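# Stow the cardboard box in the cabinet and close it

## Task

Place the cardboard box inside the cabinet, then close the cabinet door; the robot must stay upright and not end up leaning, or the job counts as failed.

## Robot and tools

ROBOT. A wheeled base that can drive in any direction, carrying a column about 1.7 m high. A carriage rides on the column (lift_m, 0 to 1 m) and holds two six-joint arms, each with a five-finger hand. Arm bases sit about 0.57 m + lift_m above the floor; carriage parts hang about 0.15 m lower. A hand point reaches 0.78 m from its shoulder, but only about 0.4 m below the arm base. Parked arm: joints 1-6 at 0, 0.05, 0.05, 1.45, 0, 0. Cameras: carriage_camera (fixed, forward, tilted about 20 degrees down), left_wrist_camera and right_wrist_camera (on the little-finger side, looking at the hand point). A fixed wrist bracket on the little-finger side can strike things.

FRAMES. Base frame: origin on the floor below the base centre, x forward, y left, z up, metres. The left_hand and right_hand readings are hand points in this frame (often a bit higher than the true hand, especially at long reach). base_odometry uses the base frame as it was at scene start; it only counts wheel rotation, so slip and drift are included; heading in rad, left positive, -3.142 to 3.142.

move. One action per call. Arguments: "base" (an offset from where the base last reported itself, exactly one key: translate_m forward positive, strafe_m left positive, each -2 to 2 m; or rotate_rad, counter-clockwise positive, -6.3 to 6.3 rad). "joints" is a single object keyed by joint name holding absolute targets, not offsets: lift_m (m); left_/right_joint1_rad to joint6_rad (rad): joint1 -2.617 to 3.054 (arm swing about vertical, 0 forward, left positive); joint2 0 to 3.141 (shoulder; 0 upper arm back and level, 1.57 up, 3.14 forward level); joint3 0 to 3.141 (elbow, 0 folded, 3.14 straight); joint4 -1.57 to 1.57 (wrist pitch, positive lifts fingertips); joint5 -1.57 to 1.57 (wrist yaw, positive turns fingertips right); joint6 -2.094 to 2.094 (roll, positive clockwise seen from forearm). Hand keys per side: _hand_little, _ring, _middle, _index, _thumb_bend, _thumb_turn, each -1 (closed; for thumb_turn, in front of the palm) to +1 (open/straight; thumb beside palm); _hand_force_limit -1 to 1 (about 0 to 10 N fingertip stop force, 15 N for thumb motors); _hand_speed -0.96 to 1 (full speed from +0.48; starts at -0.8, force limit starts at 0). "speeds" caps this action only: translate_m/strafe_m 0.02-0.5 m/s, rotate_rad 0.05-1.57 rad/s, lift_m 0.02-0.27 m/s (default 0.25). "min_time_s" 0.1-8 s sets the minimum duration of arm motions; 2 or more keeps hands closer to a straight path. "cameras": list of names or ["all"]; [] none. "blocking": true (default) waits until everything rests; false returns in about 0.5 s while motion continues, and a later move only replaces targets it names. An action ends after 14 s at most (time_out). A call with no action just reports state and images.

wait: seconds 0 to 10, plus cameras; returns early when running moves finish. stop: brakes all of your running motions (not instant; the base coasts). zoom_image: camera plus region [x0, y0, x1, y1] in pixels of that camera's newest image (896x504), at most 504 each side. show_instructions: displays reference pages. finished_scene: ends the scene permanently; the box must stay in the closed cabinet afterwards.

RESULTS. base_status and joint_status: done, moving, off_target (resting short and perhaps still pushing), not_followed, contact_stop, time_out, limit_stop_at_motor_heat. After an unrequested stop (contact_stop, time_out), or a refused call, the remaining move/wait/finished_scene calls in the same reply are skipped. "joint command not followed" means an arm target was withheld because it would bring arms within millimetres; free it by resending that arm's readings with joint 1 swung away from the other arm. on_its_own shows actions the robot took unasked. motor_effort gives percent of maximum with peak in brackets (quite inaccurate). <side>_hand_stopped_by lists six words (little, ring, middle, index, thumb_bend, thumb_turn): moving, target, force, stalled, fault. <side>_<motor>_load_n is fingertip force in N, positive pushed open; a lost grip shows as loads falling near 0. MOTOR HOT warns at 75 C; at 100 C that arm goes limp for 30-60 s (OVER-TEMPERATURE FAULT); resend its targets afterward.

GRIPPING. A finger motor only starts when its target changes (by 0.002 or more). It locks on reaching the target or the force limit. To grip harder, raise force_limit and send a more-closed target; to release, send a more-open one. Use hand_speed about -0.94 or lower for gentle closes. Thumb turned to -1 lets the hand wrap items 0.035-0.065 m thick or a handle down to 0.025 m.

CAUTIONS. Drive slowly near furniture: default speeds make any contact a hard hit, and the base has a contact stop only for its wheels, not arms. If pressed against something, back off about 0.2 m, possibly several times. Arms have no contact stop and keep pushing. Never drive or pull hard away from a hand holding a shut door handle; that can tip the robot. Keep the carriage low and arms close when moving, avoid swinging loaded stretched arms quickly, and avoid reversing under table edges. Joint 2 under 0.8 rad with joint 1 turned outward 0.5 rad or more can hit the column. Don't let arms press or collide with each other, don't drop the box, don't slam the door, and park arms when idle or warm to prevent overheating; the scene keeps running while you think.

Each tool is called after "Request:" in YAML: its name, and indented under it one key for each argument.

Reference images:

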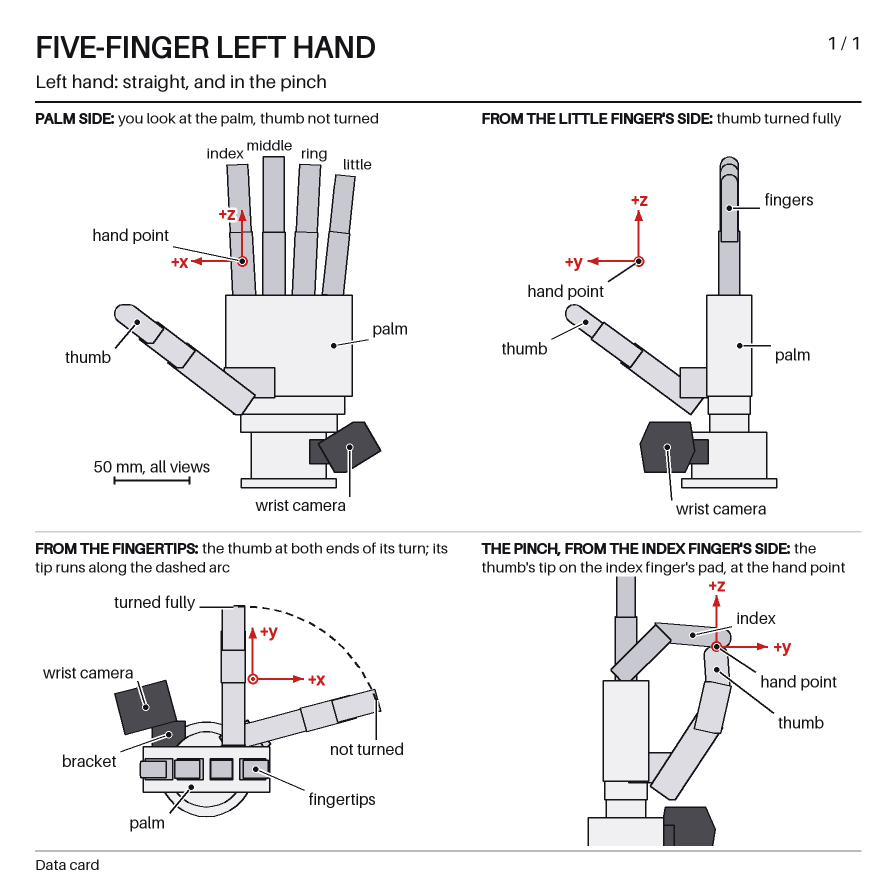

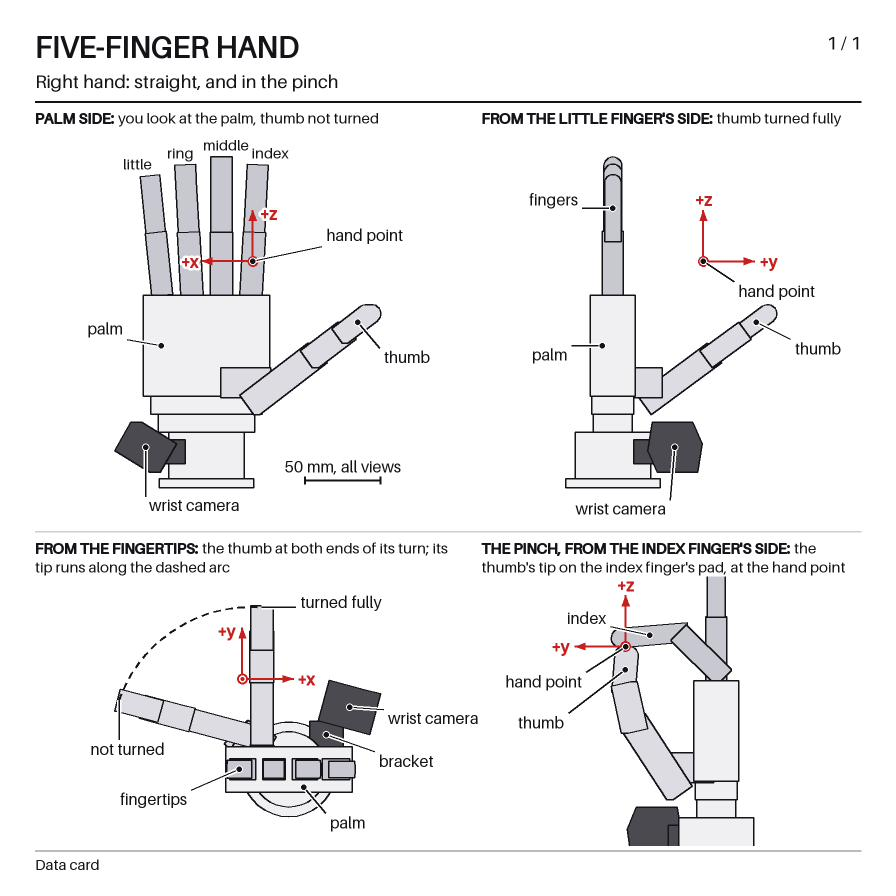

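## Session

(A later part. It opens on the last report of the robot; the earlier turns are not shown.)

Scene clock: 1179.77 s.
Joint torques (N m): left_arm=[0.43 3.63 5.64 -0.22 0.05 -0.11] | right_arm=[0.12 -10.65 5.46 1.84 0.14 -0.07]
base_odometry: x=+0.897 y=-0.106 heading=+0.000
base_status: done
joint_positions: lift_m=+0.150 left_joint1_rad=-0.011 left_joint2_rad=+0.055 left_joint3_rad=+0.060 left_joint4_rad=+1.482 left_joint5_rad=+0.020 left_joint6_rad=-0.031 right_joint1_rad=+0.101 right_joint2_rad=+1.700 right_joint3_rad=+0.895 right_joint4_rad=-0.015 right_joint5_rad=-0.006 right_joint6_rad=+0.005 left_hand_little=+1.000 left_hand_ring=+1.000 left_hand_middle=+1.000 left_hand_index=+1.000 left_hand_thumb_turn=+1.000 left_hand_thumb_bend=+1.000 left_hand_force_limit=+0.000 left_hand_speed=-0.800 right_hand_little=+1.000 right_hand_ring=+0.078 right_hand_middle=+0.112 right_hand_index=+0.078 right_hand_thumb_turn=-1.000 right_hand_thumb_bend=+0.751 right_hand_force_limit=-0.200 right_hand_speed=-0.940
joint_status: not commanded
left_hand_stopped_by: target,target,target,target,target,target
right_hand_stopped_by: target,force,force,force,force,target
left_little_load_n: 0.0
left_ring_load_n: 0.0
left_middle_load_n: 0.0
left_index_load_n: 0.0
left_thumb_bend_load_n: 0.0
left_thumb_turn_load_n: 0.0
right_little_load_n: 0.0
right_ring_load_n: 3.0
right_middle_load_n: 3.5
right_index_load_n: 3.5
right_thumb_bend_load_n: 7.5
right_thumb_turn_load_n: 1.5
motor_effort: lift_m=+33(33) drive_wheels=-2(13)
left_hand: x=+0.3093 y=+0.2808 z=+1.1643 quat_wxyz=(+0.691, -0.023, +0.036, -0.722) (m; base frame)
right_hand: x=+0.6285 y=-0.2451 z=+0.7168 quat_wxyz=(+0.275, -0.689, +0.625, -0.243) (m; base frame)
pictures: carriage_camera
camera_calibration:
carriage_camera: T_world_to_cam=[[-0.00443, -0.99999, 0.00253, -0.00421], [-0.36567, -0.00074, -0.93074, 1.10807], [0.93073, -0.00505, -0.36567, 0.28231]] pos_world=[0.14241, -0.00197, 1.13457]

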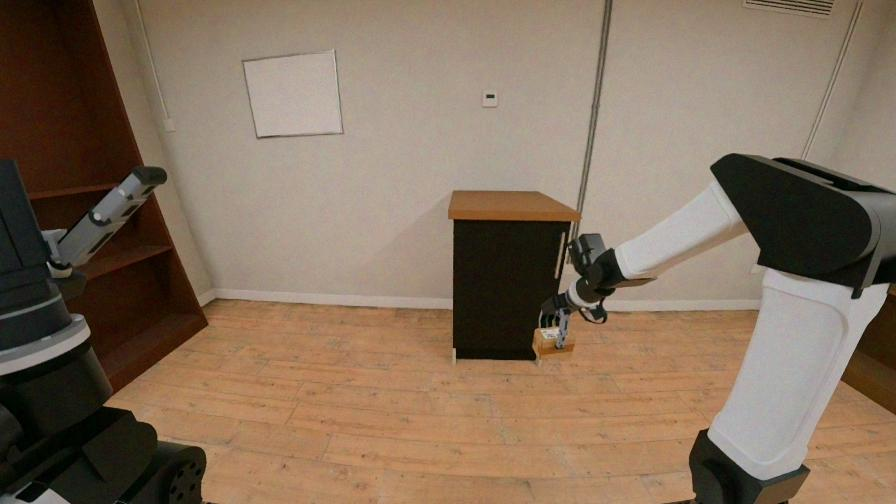

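Request:
move:
  joints: {"right_joint1_rad": -0.2, "right_joint2_rad": 0.9, "right_joint3_rad": 0.35, "right_joint4_rad": -0.235, "left_hand_speed": 0.0, "left_hand_index": 0.0, "left_hand_middle": 0.0, "left_hand_ring": 0.0, "left_hand_little": 0.0, "left_hand_thumb_turn": -1.0}
  min_time_s: 2.5

Request:
move:
  base: {"strafe_m": -0.644}
  joints: {"lift_m": 0.02}
  speeds: {"strafe_m": 0.3}

Request:
move:
  joints: {"left_joint1_rad": -0.086, "left_joint2_rad": 1.2, "left_joint3_rad": 0.6, "left_joint4_rad": 0.9, "left_joint5_rad": -0.086, "left_joint6_rad": -1.57}
  min_time_s: 2

Request:
move:
  joints: {"left_joint1_rad": -0.086, "left_joint2_rad": 2.2705, "left_joint3_rad": 1.3195, "left_joint4_rad": 0.951, "left_joint5_rad": -0.086, "left_joint6_rad": -1.57}
  min_time_s: 2
  cameras: ["carriage_camera", "left_wrist_camera"]

Request:
zoom_image:
  camera: "carriage_camera"
  region: [260, 140, 480, 360]

Scene clock: 1267.93 s.
Joint torques (N m): left_arm=[0.18 3.66 5.68 -0.16 0.04 -0.11] | right_arm=[-0.32 -2.35 5.89 1.73 0.13 -0.07]
move: done
base_odometry: x=+0.897 y=-0.106 heading=+0.000
base_status: not commanded
joint_positions: lift_m=+0.150 left_joint1_rad=-0.011 left_joint2_rad=+0.055 left_joint3_rad=+0.060 left_joint4_rad=+1.482 left_joint5_rad=+0.020 left_joint6_rad=-0.031 right_joint1_rad=-0.194 right_joint2_rad=+0.911 right_joint3_rad=+0.356 right_joint4_rad=-0.235 right_joint5_rad=-0.005 right_joint6_rad=+0.005 left_hand_little=+0.000 left_hand_ring=+0.000 left_hand_middle=+0.000 left_hand_index=+0.000 left_hand_thumb_turn=-1.000 left_hand_thumb_bend=+1.000 left_hand_force_limit=+0.000 left_hand_speed=+0.000 right_hand_little=+1.000 right_hand_ring=+0.078 right_hand_middle=+0.112 right_hand_index=+0.078 right_hand_thumb_turn=-1.000 right_hand_thumb_bend=+0.751 right_hand_force_limit=-0.200 right_hand_speed=-0.940
joint_status: all done
left_hand_stopped_by: target,target,target,target,target,target
right_hand_stopped_by: target,force,force,force,force,target
left_little_load_n: 0.0
left_ring_load_n: 0.0
left_middle_load_n: 0.0
left_index_load_n: 0.0
left_thumb_bend_load_n: 0.0
left_thumb_turn_load_n: 0.0
right_little_load_n: -0.5
right_ring_load_n: 3.0
right_middle_load_n: 3.5
right_index_load_n: 3.5
right_thumb_bend_load_n: 7.5
right_thumb_turn_load_n: 1.5
motor_effort: lift_m=+33(33) drive_wheels=-2(2)
left_hand: x=+0.3093 y=+0.2808 z=+1.1643 quat_wxyz=(+0.691, -0.023, +0.036, -0.722)
right_hand: x=+0.4731 y=-0.3336 z=+0.7244 quat_wxyz=(+0.244, -0.587, +0.715, -0.291)
pictures: none

Scene clock: 1271.57 s.
Joint torques (N m): left_arm=[0.12 3.49 5.71 -0.15 0.05 -0.09] | right_arm=[-0.25 -1.95 6.41 1.86 0.13 -0.07]
move: done
base_odometry: x=+0.897 y=-0.750 heading=+0.000
base_status: done
joint_positions: lift_m=+0.020 left_joint1_rad=-0.012 left_joint2_rad=+0.055 left_joint3_rad=+0.060 left_joint4_rad=+1.483 left_joint5_rad=+0.020 left_joint6_rad=-0.031 right_joint1_rad=-0.195 right_joint2_rad=+0.908 right_joint3_rad=+0.348 right_joint4_rad=-0.252 right_joint5_rad=-0.005 right_joint6_rad=+0.005 left_hand_little=+0.000 left_hand_ring=+0.000 left_hand_middle=+0.000 left_hand_index=+0.000 left_hand_thumb_turn=-1.000 left_hand_thumb_bend=+1.000 left_hand_force_limit=+0.000 left_hand_speed=+0.000 right_hand_little=+1.000 right_hand_ring=+0.078 right_hand_middle=+0.112 right_hand_index=+0.078 right_hand_thumb_turn=-1.000 right_hand_thumb_bend=+0.751 right_hand_force_limit=-0.200 right_hand_speed=-0.940
joint_status: all done
left_hand_stopped_by: target,target,target,target,target,target
right_hand_stopped_by: target,force,force,force,force,target
left_little_load_n: 0.0
left_ring_load_n: 0.0
left_middle_load_n: 0.0
left_index_load_n: 0.0
left_thumb_bend_load_n: 0.0
left_thumb_turn_load_n: 0.0
right_little_load_n: 0.0
right_ring_load_n: 3.5
right_middle_load_n: 3.5
right_index_load_n: 3.5
right_thumb_bend_load_n: 8.0
right_thumb_turn_load_n: 1.5
motor_effort: lift_m=+33(35) drive_wheels=-2(12)
left_hand: x=+0.3090 y=+0.2807 z=+1.0344 quat_wxyz=(+0.691, -0.022, +0.036, -0.722)
right_hand: x=+0.4672 y=-0.3327 z=+0.5898 quat_wxyz=(+0.238, -0.589, +0.718, -0.284)
pictures: none

Scene clock: 1274.03 s.
Joint torques (N m): left_arm=[-0.32 -1.88 9.8 1.59 -0.02 -0.22] | right_arm=[-0.24 -1.92 6.52 1.88 0.13 -0.07]
move: done
base_odometry: x=+0.897 y=-0.750 heading=+0.000
base_status: not commanded
joint_positions: lift_m=+0.020 left_joint1_rad=-0.081 left_joint2_rad=+1.191 left_joint3_rad=+0.568 left_joint4_rad=+0.907 left_joint5_rad=-0.078 left_joint6_rad=-1.558 right_joint1_rad=-0.195 right_joint2_rad=+0.908 right_joint3_rad=+0.348 right_joint4_rad=-0.252 right_joint5_rad=-0.005 right_joint6_rad=+0.005 left_hand_little=+0.000 left_hand_ring=+0.000 left_hand_middle=+0.000 left_hand_index=+0.000 left_hand_thumb_turn=-1.000 left_hand_thumb_bend=+1.000 left_hand_force_limit=+0.000 left_hand_speed=+0.000 right_hand_little=+1.000 right_hand_ring=+0.078 right_hand_middle=+0.112 right_hand_index=+0.078 right_hand_thumb_turn=-1.000 right_hand_thumb_bend=+0.751 right_hand_force_limit=-0.200 right_hand_speed=-0.940
joint_status: all done
left_hand_stopped_by: target,target,target,target,target,target
right_hand_stopped_by: target,force,force,force,force,target
left_little_load_n: 0.0
left_ring_load_n: 0.0
left_middle_load_n: 0.0
left_index_load_n: 0.0
left_thumb_bend_load_n: 0.0
left_thumb_turn_load_n: -0.5
right_little_load_n: 0.0
right_ring_load_n: 3.0
right_middle_load_n: 3.5
right_index_load_n: 3.5
right_thumb_bend_load_n: 7.5
right_thumb_turn_load_n: 1.5
motor_effort: lift_m=+33(33) drive_wheels=-2(2)
left_hand: x=+0.6317 y=+0.2400 z=+0.9530 quat_wxyz=(-0.004, -0.600, -0.003, -0.800)
right_hand: x=+0.4672 y=-0.3327 z=+0.5898 quat_wxyz=(+0.238, -0.589, +0.718, -0.284)
pictures: none

Scene clock: 1276.33 s.
Joint torques (N m): left_arm=[-0.17 -8.23 8.76 2.06 -0.04 -0.23] | right_arm=[-0.25 -1.95 6.52 1.88 0.13 -0.08]
move: done
base_odometry: x=+0.897 y=-0.750 heading=+0.000
base_status: not commanded
joint_positions: lift_m=+0.020 left_joint1_rad=-0.081 left_joint2_rad=+2.253 left_joint3_rad=+1.291 left_joint4_rad=+0.925 left_joint5_rad=-0.079 left_joint6_rad=-1.560 right_joint1_rad=-0.195 right_joint2_rad=+0.908 right_joint3_rad=+0.348 right_joint4_rad=-0.252 right_joint5_rad=-0.005 right_joint6_rad=+0.005 left_hand_little=+0.000 left_hand_ring=+0.000 left_hand_middle=+0.000 left_hand_index=+0.000 left_hand_thumb_turn=-1.000 left_hand_thumb_bend=+1.000 left_hand_force_limit=+0.000 left_hand_speed=+0.000 right_hand_little=+1.000 right_hand_ring=+0.078 right_hand_middle=+0.112 right_hand_index=+0.078 right_hand_thumb_turn=-1.000 right_hand_thumb_bend=+0.751 right_hand_force_limit=-0.200 right_hand_speed=-0.940
joint_status: all done
left_hand_stopped_by: target,target,target,target,target,target
right_hand_stopped_by: target,force,force,force,force,target
left_little_load_n: 0.0
left_ring_load_n: 0.0
left_middle_load_n: 0.0
left_index_load_n: 0.0
left_thumb_bend_load_n: 0.0
left_thumb_turn_load_n: -0.5
right_little_load_n: 0.0
right_ring_load_n: 3.0
right_middle_load_n: 3.5
right_index_load_n: 3.5
right_thumb_bend_load_n: 8.0
right_thumb_turn_load_n: 1.5
motor_effort: lift_m=+33(33) drive_wheels=+0(2)
left_hand: x=+0.8709 y=+0.2210 z=+0.7552 quat_wxyz=(+0.004, -0.720, +0.006, -0.694)
right_hand: x=+0.4672 y=-0.3327 z=+0.5898 quat_wxyz=(+0.238, -0.589, +0.718, -0.284)
carriage_camera: T_world_to_cam=[[-0.00443, -0.99999, 0.00253, -0.00388], [-0.36567, -0.00074, -0.93074, 0.98716], [0.93073, -0.00505, -0.36567, 0.23482]] pos_world=[0.14241, -0.00197, 1.00467]
left_wrist_camera: T_world_to_cam=[[0.03194, 0.95515, 0.29439, -0.45287], [-0.5066, -0.23843, 0.82856, -0.13321], [0.86159, -0.17561, 0.47627, -0.9532]] pos_world=[0.76825, 0.23341, 0.69767]

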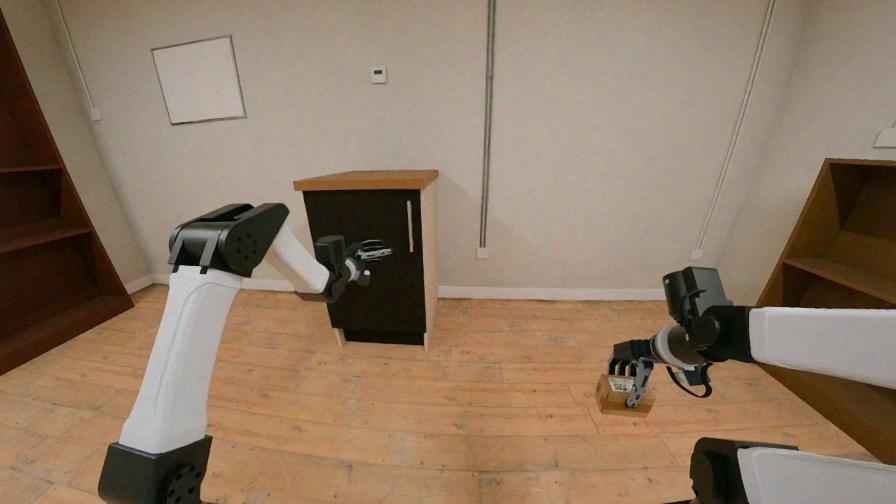

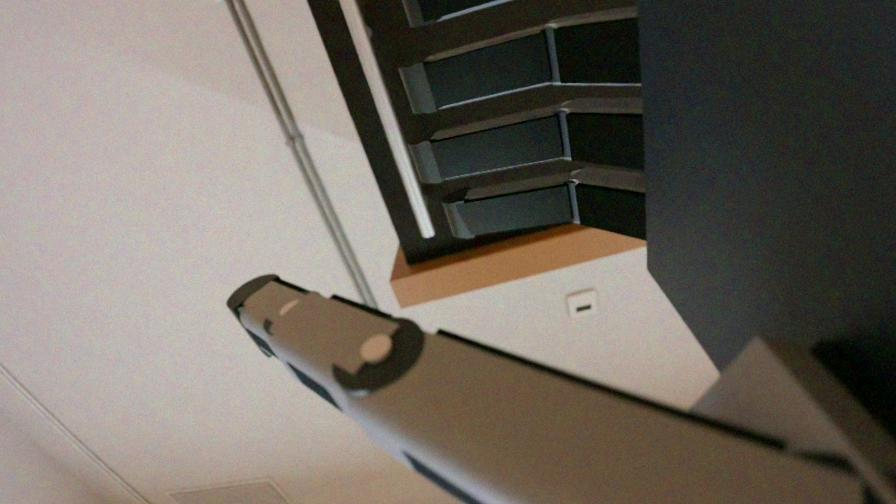

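Scaled by 2.291 from the camera's image (finer frame: 1280x720).

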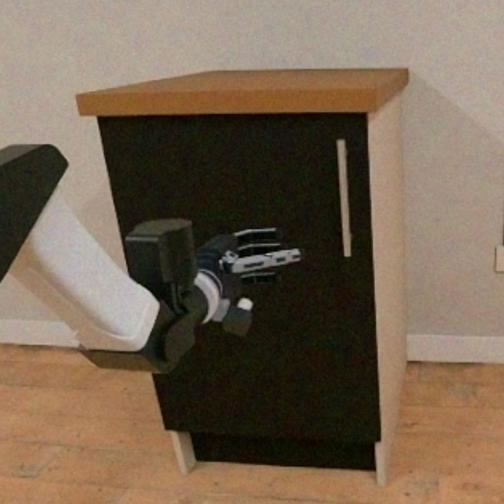

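Request:
move:
  base: {"translate_m": 0.18}
  speeds: {"translate_m": 0.15}
  cameras: ["carriage_camera", "left_wrist_camera"]

Request:
zoom_image:
  camera: "carriage_camera"
  region: [320, 180, 460, 300]

Scene clock: 1300.23 s.
Joint torques (N m): left_arm=[0.06 -8.31 8.66 1.97 -0.01 -0.25] | right_arm=[-0.24 -1.94 6.53 1.88 0.13 -0.07]
move: done
base_odometry: x=+1.077 y=-0.750 heading=-0.001
base_status: done
joint_positions: lift_m=+0.020 left_joint1_rad=-0.082 left_joint2_rad=+2.253 left_joint3_rad=+1.291 left_joint4_rad=+0.931 left_joint5_rad=-0.080 left_joint6_rad=-1.560 right_joint1_rad=-0.195 right_joint2_rad=+0.908 right_joint3_rad=+0.348 right_joint4_rad=-0.252 right_joint5_rad=-0.005 right_joint6_rad=+0.005 left_hand_little=+0.000 left_hand_ring=+0.000 left_hand_middle=+0.000 left_hand_index=+0.000 left_hand_thumb_turn=-1.000 left_hand_thumb_bend=+1.000 left_hand_force_limit=+0.000 left_hand_speed=+0.000 right_hand_little=+1.000 right_hand_ring=+0.078 right_hand_middle=+0.112 right_hand_index=+0.078 right_hand_thumb_turn=-1.000 right_hand_thumb_bend=+0.751 right_hand_force_limit=-0.200 right_hand_speed=-0.940
joint_status: not commanded
left_hand_stopped_by: target,target,target,target,target,target
right_hand_stopped_by: target,force,force,force,force,target
left_little_load_n: -0.5
left_ring_load_n: 0.0
left_middle_load_n: 0.0
left_index_load_n: 0.0
left_thumb_bend_load_n: 0.0
left_thumb_turn_load_n: -0.5
right_little_load_n: 0.0
right_ring_load_n: 3.5
right_middle_load_n: 3.5
right_index_load_n: 3.5
right_thumb_bend_load_n: 8.0
right_thumb_turn_load_n: 1.5
motor_effort: lift_m=+33(33) drive_wheels=-5(12)
left_hand: x=+0.8708 y=+0.2206 z=+0.7571 quat_wxyz=(+0.004, -0.718, +0.005, -0.696)
right_hand: x=+0.4672 y=-0.3327 z=+0.5898 quat_wxyz=(+0.238, -0.589, +0.718, -0.284)
carriage_camera: T_world_to_cam=[[-0.00443, -0.99999, 0.00253, -0.00388], [-0.36567, -0.00074, -0.93074, 0.98716], [0.93073, -0.00505, -0.36567, 0.23482]] pos_world=[0.14241, -0.00197, 1.00467]
left_wrist_camera: T_world_to_cam=[[0.02992, 0.95533, 0.29402, -0.45107], [-0.51228, -0.23792, 0.82521, -0.12759], [0.8583, -0.17531, 0.48227, -0.95578]] pos_world=[0.76848, 0.23301, 0.69886]

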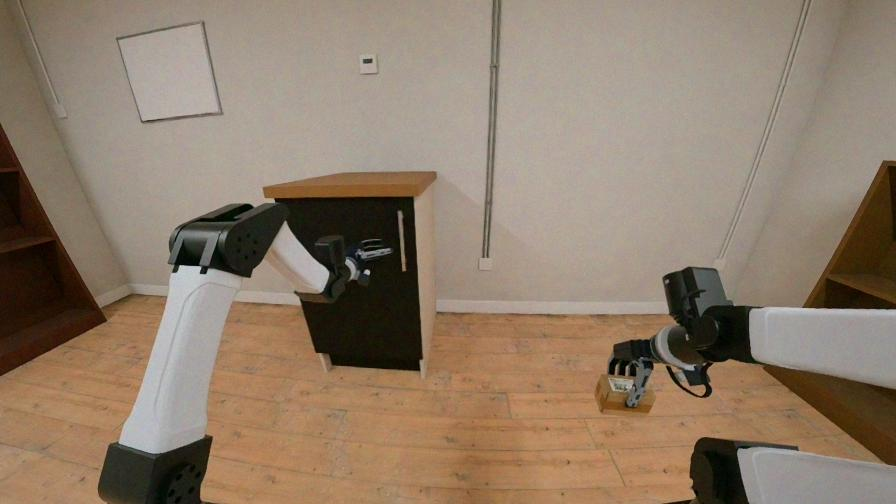

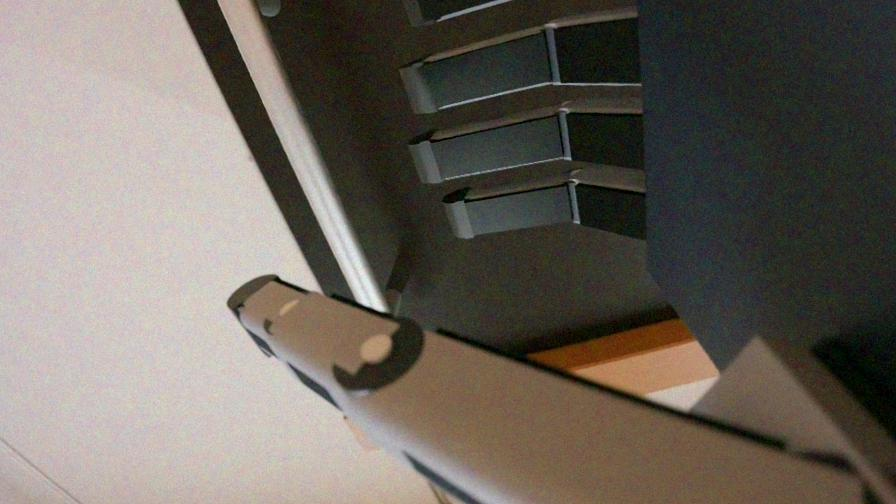

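Scaled by 3.600 from the camera's image (finer frame: 1280x720).

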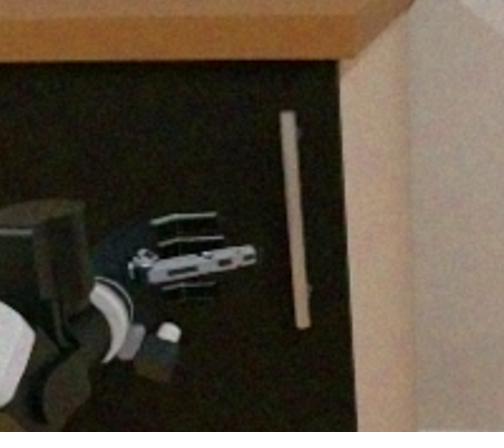

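Request:
move:
  base: {"translate_m": 0.048}
  speeds: {"translate_m": 0.05}
  cameras: ["left_wrist_camera"]

Scene clock: 1320.40 s.
Joint torques (N m): left_arm=[0.09 -8.29 8.64 1.98 -0.03 -0.3] | right_arm=[-0.24 -1.88 6.5 1.86 0.13 -0.07]
move: done
base_odometry: x=+1.125 y=-0.750 heading=-0.001
base_status: done
joint_positions: lift_m=+0.020 left_joint1_rad=-0.083 left_joint2_rad=+2.253 left_joint3_rad=+1.292 left_joint4_rad=+0.934 left_joint5_rad=-0.080 left_joint6_rad=-1.560 right_joint1_rad=-0.195 right_joint2_rad=+0.907 right_joint3_rad=+0.348 right_joint4_rad=-0.252 right_joint5_rad=-0.005 right_joint6_rad=+0.005 left_hand_little=+0.000 left_hand_ring=+0.000 left_hand_middle=+0.000 left_hand_index=+0.000 left_hand_thumb_turn=-1.000 left_hand_thumb_bend=+1.000 left_hand_force_limit=+0.000 left_hand_speed=+0.000 right_hand_little=+1.000 right_hand_ring=+0.078 right_hand_middle=+0.112 right_hand_index=+0.078 right_hand_thumb_turn=-1.000 right_hand_thumb_bend=+0.751 right_hand_force_limit=-0.200 right_hand_speed=-0.940
joint_status: not commanded
left_hand_stopped_by: target,target,target,target,target,target
right_hand_stopped_by: target,force,force,force,force,target
left_little_load_n: 0.0
left_ring_load_n: 0.0
left_middle_load_n: 0.0
left_index_load_n: 0.0
left_thumb_bend_load_n: 0.0
left_thumb_turn_load_n: -0.5
right_little_load_n: 0.0
right_ring_load_n: 3.5
right_middle_load_n: 3.5
right_index_load_n: 3.5
right_thumb_bend_load_n: 7.5
right_thumb_turn_load_n: 1.5
motor_effort: lift_m=+33(33) drive_wheels=-6(13)
left_hand: x=+0.8707 y=+0.2199 z=+0.7581 quat_wxyz=(+0.004, -0.717, +0.006, -0.697)
right_hand: x=+0.4673 y=-0.3328 z=+0.5900 quat_wxyz=(+0.238, -0.588, +0.718, -0.284)
left_wrist_camera: T_world_to_cam=[[0.03012, 0.95534, 0.29397, -0.45082], [-0.515, -0.23723, 0.82371, -0.12527], [0.85666, -0.1762, 0.48485, -0.95666]] pos_world=[0.7686, 0.23241, 0.69955]

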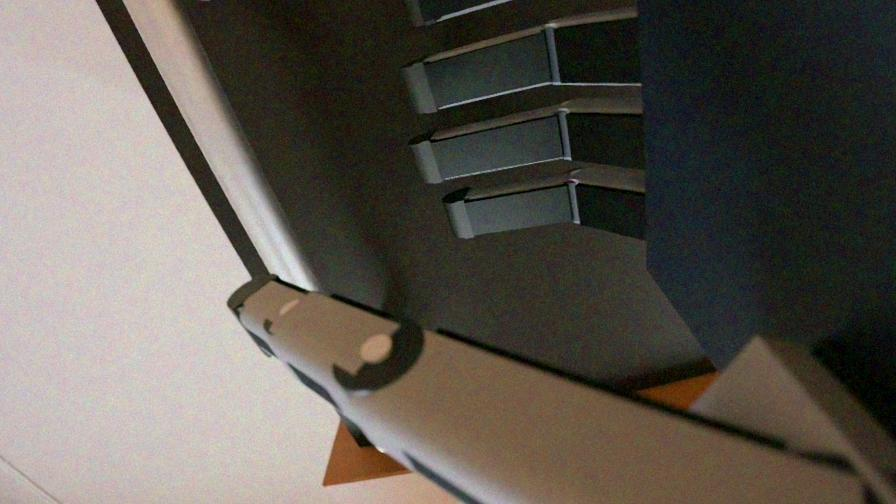

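Request:
move:
  joints: {"left_joint1_rad": -0.292, "left_joint2_rad": 2.318, "left_joint3_rad": 1.413, "left_joint4_rad": 0.905, "left_joint5_rad": -0.292}
  min_time_s: 2.5
  cameras: ["carriage_camera", "left_wrist_camera"]

Request:
zoom_image:
  camera: "carriage_camera"
  region: [320, 180, 460, 320]

Scene clock: 1333.73 s.
Joint torques (N m): left_arm=[-1.16 -8.24 8.79 1.75 0.27 -0.21] | right_arm=[-0.24 -1.87 6.53 1.88 0.13 -0.08]
move: done
base_odometry: x=+1.125 y=-0.750 heading=-0.001
base_status: not commanded
joint_positions: lift_m=+0.020 left_joint1_rad=-0.273 left_joint2_rad=+2.298 left_joint3_rad=+1.386 left_joint4_rad=+0.915 left_joint5_rad=-0.311 left_joint6_rad=-1.560 right_joint1_rad=-0.195 right_joint2_rad=+0.907 right_joint3_rad=+0.348 right_joint4_rad=-0.252 right_joint5_rad=-0.005 right_joint6_rad=+0.005 left_hand_little=+0.000 left_hand_ring=+0.000 left_hand_middle=+0.000 left_hand_index=+0.000 left_hand_thumb_turn=-1.000 left_hand_thumb_bend=+1.000 left_hand_force_limit=+0.000 left_hand_speed=+0.000 right_hand_little=+1.000 right_hand_ring=+0.078 right_hand_middle=+0.112 right_hand_index=+0.078 right_hand_thumb_turn=-1.000 right_hand_thumb_bend=+0.751 right_hand_force_limit=-0.200 right_hand_speed=-0.940
joint_status: all done
left_hand_stopped_by: target,target,target,target,target,target
right_hand_stopped_by: target,force,force,force,force,target
left_little_load_n: 2.5
left_ring_load_n: 0.0
left_middle_load_n: 0.0
left_index_load_n: 0.0
left_thumb_bend_load_n: 0.0
left_thumb_turn_load_n: -0.5
right_little_load_n: 0.0
right_ring_load_n: 3.5
right_middle_load_n: 3.5
right_index_load_n: 3.5
right_thumb_bend_load_n: 7.5
right_thumb_turn_load_n: 1.5
motor_effort: lift_m=+33(33) drive_wheels=-6(6)
left_hand: x=+0.8736 y=+0.1393 z=+0.7684 quat_wxyz=(+0.017, -0.706, -0.010, -0.708)
right_hand: x=+0.4673 y=-0.3328 z=+0.5900 quat_wxyz=(+0.238, -0.588, +0.718, -0.284)
carriage_camera: T_world_to_cam=[[-0.00443, -0.99999, 0.00253, -0.00388], [-0.36567, -0.00074, -0.93074, 0.98716], [0.93073, -0.00505, -0.36567, 0.23482]] pos_world=[0.14241, -0.00197, 1.00467]
left_wrist_camera: T_world_to_cam=[[-0.01827, 0.9564, 0.29148, -0.33288], [-0.5299, -0.25648, 0.80834, -0.12398], [0.84786, -0.13969, 0.51149, -0.99621]] pos_world=[0.77287, 0.14741, 0.7068]

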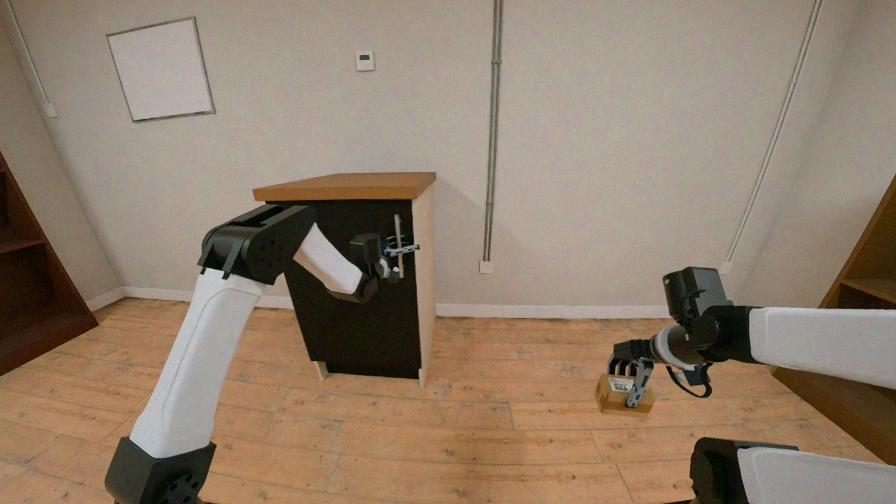

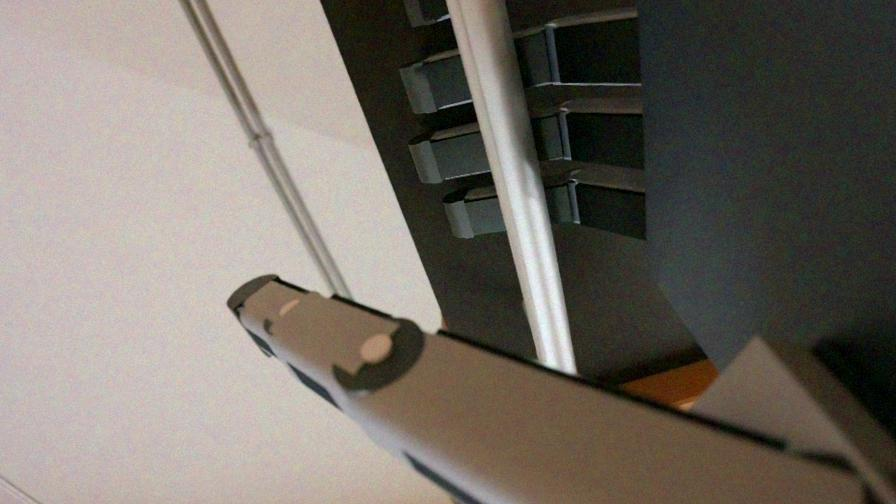

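Scaled by 3.600 from the camera's image (finer frame: 1280x720).

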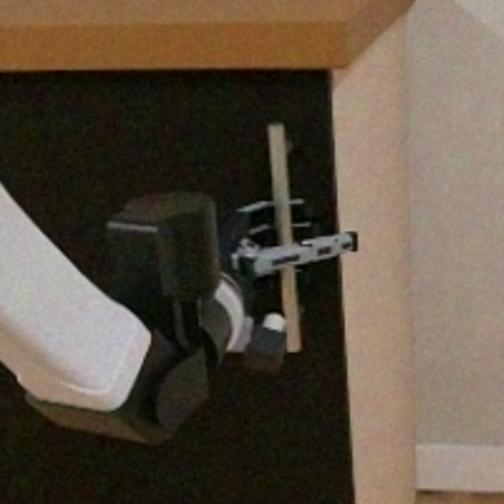

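Request:
move:
  joints: {"lift_m": 0.045}
  speeds: {"lift_m": 0.05}

Request:
move:
  joints: {"left_hand_index": -0.3, "left_hand_middle": -0.3, "left_hand_ring": -0.3, "left_hand_little": -0.3}
  cameras: ["left_wrist_camera"]

Scene clock: 1342.47 s.
Joint torques (N m): left_arm=[-0.95 -9.03 8.32 1.99 0.25 -0.24] | right_arm=[-0.24 -1.87 6.46 1.85 0.13 -0.07]
move: done
base_odometry: x=+1.125 y=-0.750 heading=-0.001
base_status: not commanded
joint_positions: lift_m=+0.045 left_joint1_rad=-0.275 left_joint2_rad=+2.305 left_joint3_rad=+1.389 left_joint4_rad=+0.889 left_joint5_rad=-0.312 left_joint6_rad=-1.560 right_joint1_rad=-0.195 right_joint2_rad=+0.907 right_joint3_rad=+0.348 right_joint4_rad=-0.249 right_joint5_rad=-0.005 right_joint6_rad=+0.005 left_hand_little=+0.000 left_hand_ring=+0.000 left_hand_middle=+0.000 left_hand_index=+0.000 left_hand_thumb_turn=-1.000 left_hand_thumb_bend=+1.000 left_hand_force_limit=+0.000 left_hand_speed=+0.000 right_hand_little=+1.000 right_hand_ring=+0.078 right_hand_middle=+0.112 right_hand_index=+0.078 right_hand_thumb_turn=-1.000 right_hand_thumb_bend=+0.751 right_hand_force_limit=-0.200 right_hand_speed=-0.940
joint_status: all done
left_hand_stopped_by: target,target,target,target,target,target
right_hand_stopped_by: target,force,force,force,force,target
left_little_load_n: 3.5
left_ring_load_n: 0.0
left_middle_load_n: 0.0
left_index_load_n: 0.5
left_thumb_bend_load_n: 0.0
left_thumb_turn_load_n: 0.0
right_little_load_n: 0.0
right_ring_load_n: 3.0
right_middle_load_n: 3.5
right_index_load_n: 3.5
right_thumb_bend_load_n: 8.0
right_thumb_turn_load_n: 1.5
motor_effort: lift_m=+32(39) drive_wheels=-5(5)
left_hand: x=+0.8746 y=+0.1374 z=+0.7828 quat_wxyz=(+0.019, -0.716, -0.006, -0.698)
right_hand: x=+0.4678 y=-0.3329 z=+0.6153 quat_wxyz=(+0.239, -0.588, +0.718, -0.285)
pictures: none

Scene clock: 1343.07 s.
Joint torques (N m): left_arm=[-0.8 -9.42 7.9 1.95 0.3 -0.24] | right_arm=[-0.24 -1.8 6.58 1.88 0.13 -0.07]
move: off_target
base_odometry: x=+1.125 y=-0.750 heading=-0.001
base_status: not commanded
joint_positions: lift_m=+0.045 left_joint1_rad=-0.279 left_joint2_rad=+2.307 left_joint3_rad=+1.395 left_joint4_rad=+0.889 left_joint5_rad=-0.316 left_joint6_rad=-1.560 right_joint1_rad=-0.195 right_joint2_rad=+0.906 right_joint3_rad=+0.348 right_joint4_rad=-0.250 right_joint5_rad=-0.004 right_joint6_rad=+0.005 left_hand_little=-0.072 left_hand_ring=-0.264 left_hand_middle=-0.300 left_hand_index=-0.300 left_hand_thumb_turn=-1.000 left_hand_thumb_bend=+1.000 left_hand_force_limit=+0.000 left_hand_speed=+0.000 right_hand_little=+1.000 right_hand_ring=+0.078 right_hand_middle=+0.112 right_hand_index=+0.078 right_hand_thumb_turn=-1.000 right_hand_thumb_bend=+0.751 right_hand_force_limit=-0.200 right_hand_speed=-0.940
joint_status: left_hand_little off_target (ended at -0.072, target -0.300); left_hand_ring off_target (ended at -0.264, target -0.300); the others done
left_hand_stopped_by: force,force,target,target,target,target
right_hand_stopped_by: target,force,force,force,force,target
left_little_load_n: 0.0
left_ring_load_n: 3.0
left_middle_load_n: 0.0
left_index_load_n: 0.0
left_thumb_bend_load_n: 0.0
left_thumb_turn_load_n: 0.0
right_little_load_n: 0.0
right_ring_load_n: 3.0
right_middle_load_n: 3.5
right_index_load_n: 3.5
right_thumb_bend_load_n: 8.0
right_thumb_turn_load_n: 1.5
motor_effort: lift_m=+32(32) drive_wheels=-6(6)
left_hand: x=+0.8751 y=+0.1355 z=+0.7845 quat_wxyz=(+0.019, -0.715, -0.007, -0.699)
right_hand: x=+0.4679 y=-0.3330 z=+0.6155 quat_wxyz=(+0.239, -0.588, +0.718, -0.286)
left_wrist_camera: T_world_to_cam=[[-0.00932, 0.95429, 0.29873, -0.34715], [-0.50967, -0.26156, 0.81965, -0.16292], [0.86032, -0.14461, 0.48881, -0.99871]] pos_world=[0.77293, 0.14425, 0.72543]

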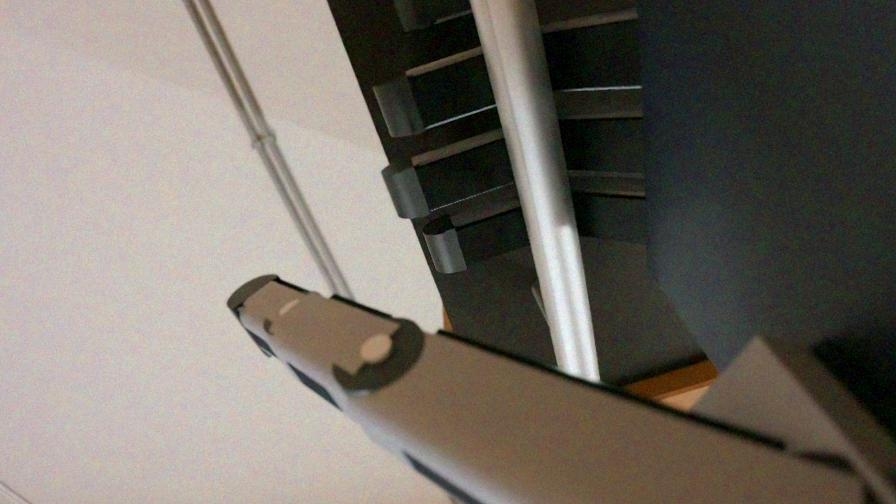

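Request:
move:
  cameras: ["carriage_camera", "left_wrist_camera"]

Request:
zoom_image:
  camera: "carriage_camera"
  region: [370, 200, 440, 290]

Request:
zoom_image:
  camera: "left_wrist_camera"
  region: [340, 0, 680, 300]

Scene clock: 1359.37 s.
Joint torques (N m): left_arm=[-0.87 -9.2 7.84 1.91 0.25 -0.25] | right_arm=[-0.24 -1.76 6.53 1.86 0.12 -0.07]
base_odometry: x=+1.125 y=-0.750 heading=-0.001
base_status: not commanded
joint_positions: lift_m=+0.045 left_joint1_rad=-0.279 left_joint2_rad=+2.307 left_joint3_rad=+1.395 left_joint4_rad=+0.889 left_joint5_rad=-0.316 left_joint6_rad=-1.560 right_joint1_rad=-0.195 right_joint2_rad=+0.906 right_joint3_rad=+0.348 right_joint4_rad=-0.250 right_joint5_rad=-0.004 right_joint6_rad=+0.005 left_hand_little=-0.072 left_hand_ring=-0.264 left_hand_middle=-0.300 left_hand_index=-0.300 left_hand_thumb_turn=-1.000 left_hand_thumb_bend=+1.000 left_hand_force_limit=+0.000 left_hand_speed=+0.000 right_hand_little=+1.000 right_hand_ring=+0.078 right_hand_middle=+0.112 right_hand_index=+0.078 right_hand_thumb_turn=-1.000 right_hand_thumb_bend=+0.751 right_hand_force_limit=-0.200 right_hand_speed=-0.940
joint_status: left_hand_little off_target (ended at -0.072, target -0.300); left_hand_ring off_target (ended at -0.264, target -0.300); the others done
left_hand_stopped_by: force,force,target,target,target,target
right_hand_stopped_by: target,force,force,force,force,target
left_little_load_n: 0.0
left_ring_load_n: 3.0
left_middle_load_n: 0.0
left_index_load_n: 0.0
left_thumb_bend_load_n: 0.0
left_thumb_turn_load_n: 0.0
right_little_load_n: 0.0
right_ring_load_n: 3.0
right_middle_load_n: 3.5
right_index_load_n: 3.5
right_thumb_bend_load_n: 7.5
right_thumb_turn_load_n: 1.5
motor_effort: lift_m=+32(32) drive_wheels=-5(6)
left_hand: x=+0.8751 y=+0.1355 z=+0.7845 quat_wxyz=(+0.019, -0.715, -0.007, -0.699) (m; base frame)
right_hand: x=+0.4679 y=-0.3330 z=+0.6155 quat_wxyz=(+0.239, -0.588, +0.718, -0.286) (m; base frame)
pictures: carriage_camera, left_wrist_camera
camera_calibration:
carriage_camera: T_world_to_cam=[[-0.00443, -0.99999, 0.00253, -0.00395], [-0.36567, -0.00074, -0.93074, 1.01043], [0.93073, -0.00505, -0.36567, 0.24396]] pos_world=[0.14241, -0.00197, 1.02967]
left_wrist_camera: T_world_to_cam=[[-0.00932, 0.95429, 0.29873, -0.34715], [-0.50967, -0.26156, 0.81965, -0.16292], [0.86032, -0.14461, 0.48881, -0.99871]] pos_world=[0.77293, 0.14425, 0.72543]

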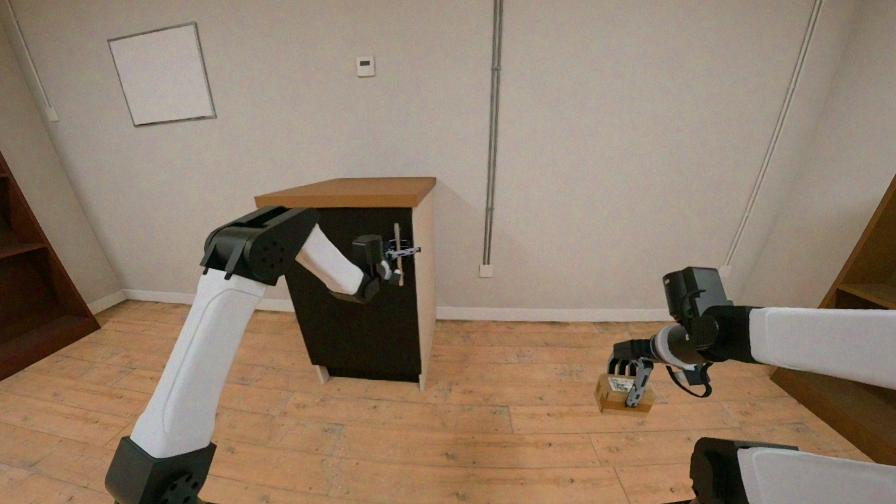

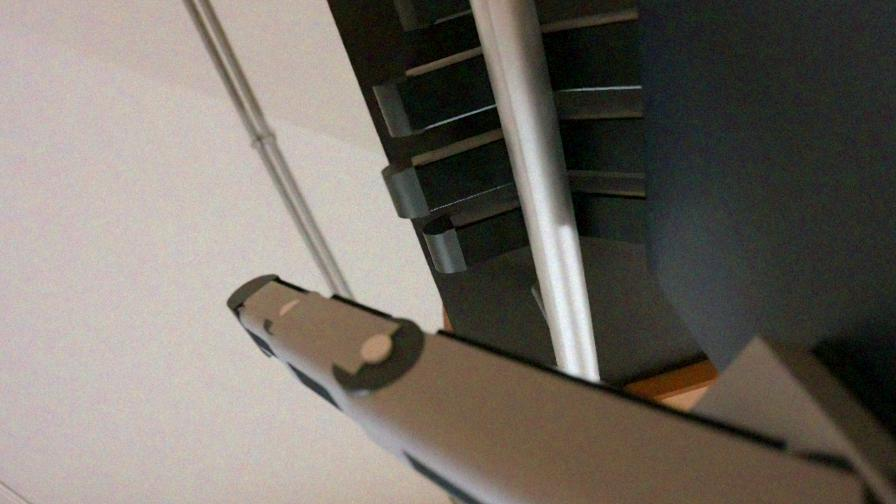

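Scaled by 5.600 from the camera's image (finer frame: 1280x720).

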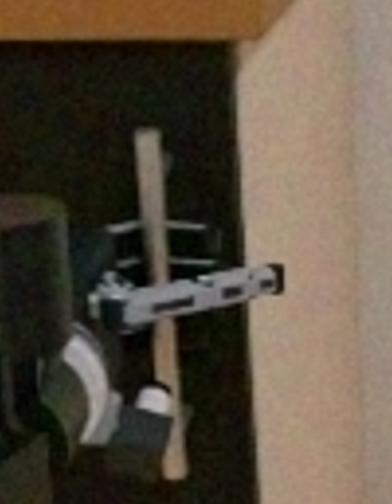

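Scaled by 1.482 from the camera's image (finer frame: 1280x720).

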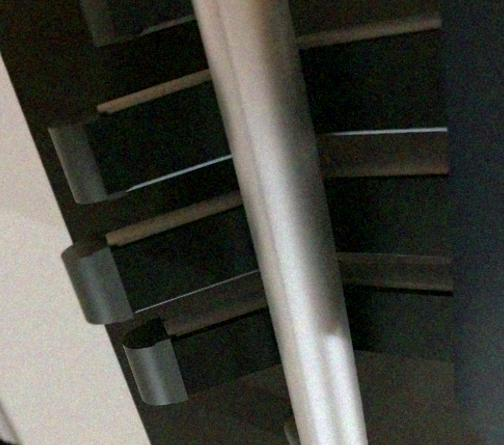

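Request:
move:
  base: {"translate_m": -0.03}
  joints: {"left_joint1_rad": -0.14, "left_joint2_rad": 2.059, "left_joint3_rad": 0.908, "left_joint4_rad": 1.151, "left_joint5_rad": 0.12}
  speeds: {"translate_m": 0.02}
  min_time_s: 3
  cameras: ["carriage_camera", "left_wrist_camera"]

Scene clock: 1375.70 s.
Joint torques (N m): left_arm=[-0.01 -11.59 3.74 1.92 0.5 -0.15] | right_arm=[-0.25 -1.77 6.52 1.85 0.13 -0.07]
move: off_target
base_odometry: x=+1.095 y=-0.750 heading=-0.001
base_status: done
joint_positions: lift_m=+0.045 left_joint1_rad=-0.135 left_joint2_rad=+2.100 left_joint3_rad=+0.924 left_joint4_rad=+1.147 left_joint5_rad=+0.079 left_joint6_rad=-1.565 right_joint1_rad=-0.195 right_joint2_rad=+0.906 right_joint3_rad=+0.348 right_joint4_rad=-0.250 right_joint5_rad=-0.004 right_joint6_rad=+0.005 left_hand_little=-0.072 left_hand_ring=-0.264 left_hand_middle=-0.300 left_hand_index=-0.300 left_hand_thumb_turn=-1.000 left_hand_thumb_bend=+1.000 left_hand_force_limit=+0.000 left_hand_speed=+0.000 right_hand_little=+1.000 right_hand_ring=+0.078 right_hand_middle=+0.112 right_hand_index=+0.078 right_hand_thumb_turn=-1.000 right_hand_thumb_bend=+0.751 right_hand_force_limit=-0.200 right_hand_speed=-0.940
joint_status: left_joint5_rad off_target (ended at +0.079, target +0.120); the others done
left_hand_stopped_by: force,force,target,target,target,target
right_hand_stopped_by: target,force,force,force,force,target
left_little_load_n: 0.0
left_ring_load_n: 1.5
left_middle_load_n: 0.0
left_index_load_n: 0.0
left_thumb_bend_load_n: 0.0
left_thumb_turn_load_n: -0.5
right_little_load_n: 0.0
right_ring_load_n: 3.0
right_middle_load_n: 3.5
right_index_load_n: 3.5
right_thumb_bend_load_n: 8.0
right_thumb_turn_load_n: 1.5
motor_effort: lift_m=+32(32) drive_wheels=-2(14)
left_hand: x=+0.7787 y=+0.1669 z=+0.7690 quat_wxyz=(-0.073, -0.713, +0.078, -0.693)
right_hand: x=+0.4679 y=-0.3330 z=+0.6155 quat_wxyz=(+0.239, -0.588, +0.718, -0.286)
carriage_camera: T_world_to_cam=[[-0.00443, -0.99999, 0.00253, -0.00395], [-0.36567, -0.00074, -0.93074, 1.01043], [0.93073, -0.00505, -0.36567, 0.24396]] pos_world=[0.14241, -0.00197, 1.02967]
left_wrist_camera: T_world_to_cam=[[0.23144, 0.93036, 0.28438, -0.54592], [-0.54916, -0.11635, 0.82758, -0.19075], [0.80303, -0.34771, 0.48398, -0.82146]] pos_world=[0.68125, 0.20008, 0.71069]

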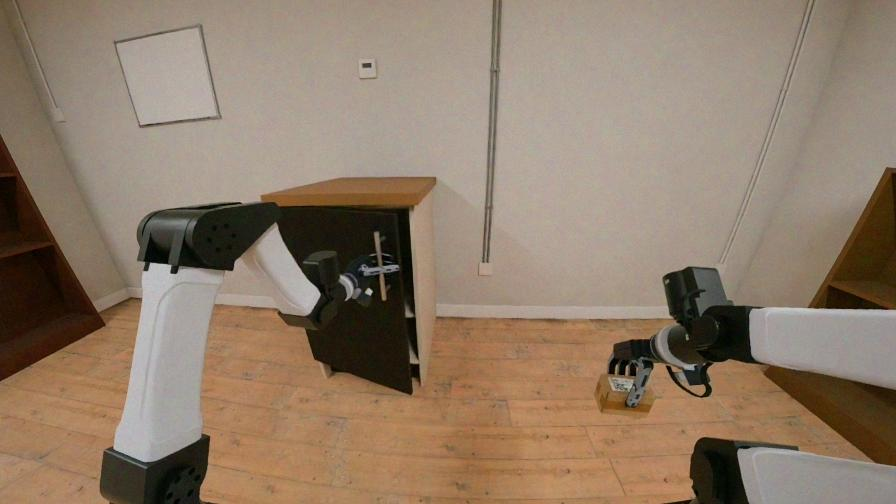

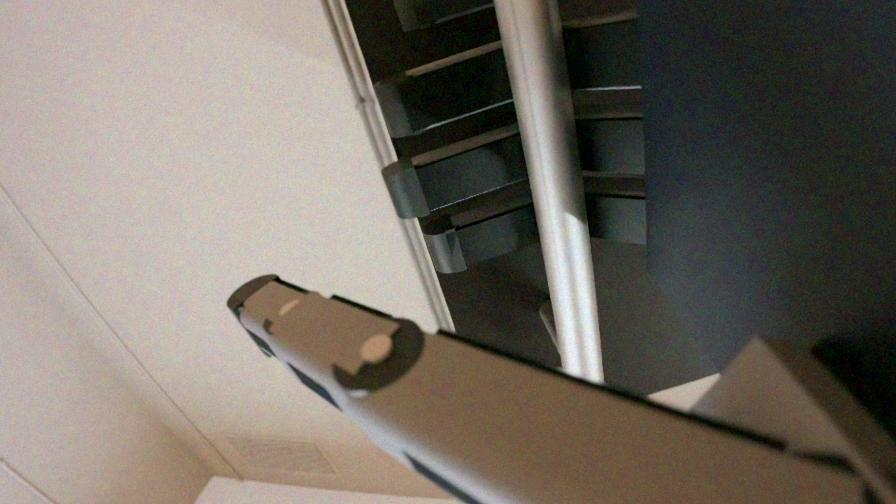

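Request:
move:
  base: {"translate_m": 0.02}
  joints: {"left_joint1_rad": 0.16, "left_joint2_rad": 1.87, "left_joint3_rad": 0.56, "left_joint4_rad": 1.31, "left_joint5_rad": 0.68}
  speeds: {"translate_m": 0.02}
  min_time_s: 3
  cameras: ["carriage_camera", "left_wrist_camera"]

Scene clock: 1387.10 s.
Joint torques (N m): left_arm=[0.47 -9.25 3.12 1.92 0.46 -0.17] | right_arm=[-0.25 -1.77 6.53 1.86 0.13 -0.07]
move: off_target
base_odometry: x=+1.115 y=-0.750 heading=-0.002
base_status: done
joint_positions: lift_m=+0.045 left_joint1_rad=+0.158 left_joint2_rad=+1.910 left_joint3_rad=+0.572 left_joint4_rad=+1.279 left_joint5_rad=+0.643 left_joint6_rad=-1.565 right_joint1_rad=-0.195 right_joint2_rad=+0.906 right_joint3_rad=+0.348 right_joint4_rad=-0.250 right_joint5_rad=-0.004 right_joint6_rad=+0.005 left_hand_little=-0.072 left_hand_ring=-0.264 left_hand_middle=-0.300 left_hand_index=-0.300 left_hand_thumb_turn=-1.000 left_hand_thumb_bend=+1.000 left_hand_force_limit=+0.000 left_hand_speed=+0.000 right_hand_little=+1.000 right_hand_ring=+0.078 right_hand_middle=+0.112 right_hand_index=+0.078 right_hand_thumb_turn=-1.000 right_hand_thumb_bend=+0.751 right_hand_force_limit=-0.200 right_hand_speed=-0.940
joint_status: left_joint5_rad off_target (ended at +0.643, target +0.680); the others done
left_hand_stopped_by: force,force,target,target,target,target
right_hand_stopped_by: target,force,force,force,force,target
left_little_load_n: 0.0
left_ring_load_n: 1.0
left_middle_load_n: 0.0
left_index_load_n: 0.0
left_thumb_bend_load_n: 0.0
left_thumb_turn_load_n: -0.5
right_little_load_n: 0.0
right_ring_load_n: 3.5
right_middle_load_n: 3.5
right_index_load_n: 3.5
right_thumb_bend_load_n: 8.0
right_thumb_turn_load_n: 1.5
motor_effort: lift_m=+32(32) drive_wheels=-4(9)
left_hand: x=+0.6657 y=+0.2210 z=+0.7652 quat_wxyz=(-0.176, -0.705, +0.164, -0.667)
right_hand: x=+0.4679 y=-0.3330 z=+0.6155 quat_wxyz=(+0.239, -0.588, +0.718, -0.286)
carriage_camera: T_world_to_cam=[[-0.00443, -0.99999, 0.00253, -0.00395], [-0.36567, -0.00074, -0.93074, 1.01043], [0.93073, -0.00505, -0.36567, 0.24396]] pos_world=[0.14241, -0.00197, 1.02967]
left_wrist_camera: T_world_to_cam=[[0.47956, 0.84061, 0.25178, -0.68942], [-0.5343, 0.0521, 0.84369, -0.30282], [0.6961, -0.53912, 0.47413, -0.58897]] pos_world=[0.5788, 0.27779, 0.70832]

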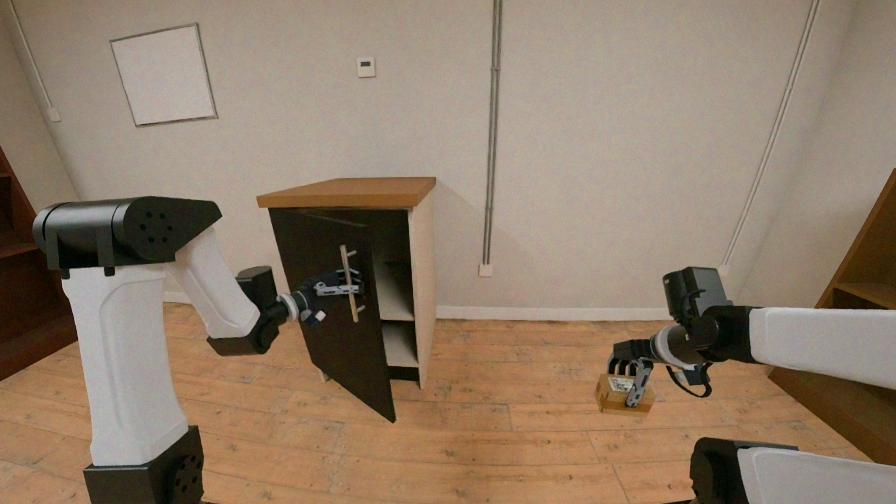

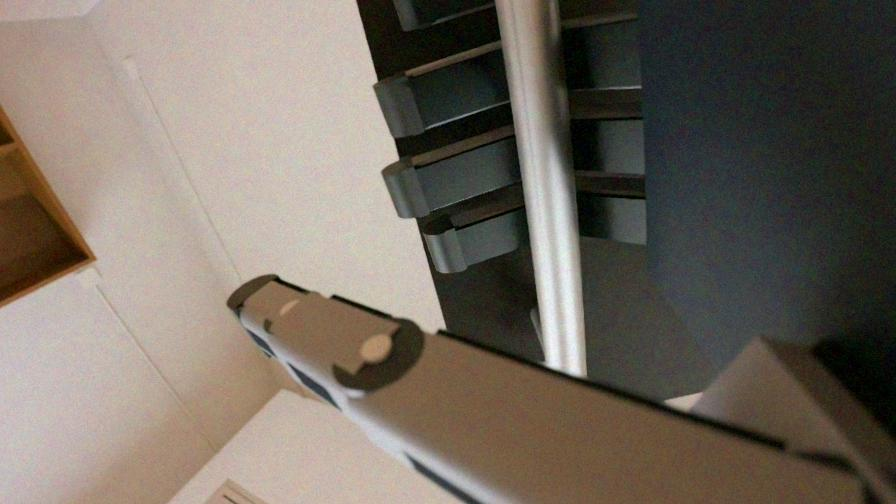

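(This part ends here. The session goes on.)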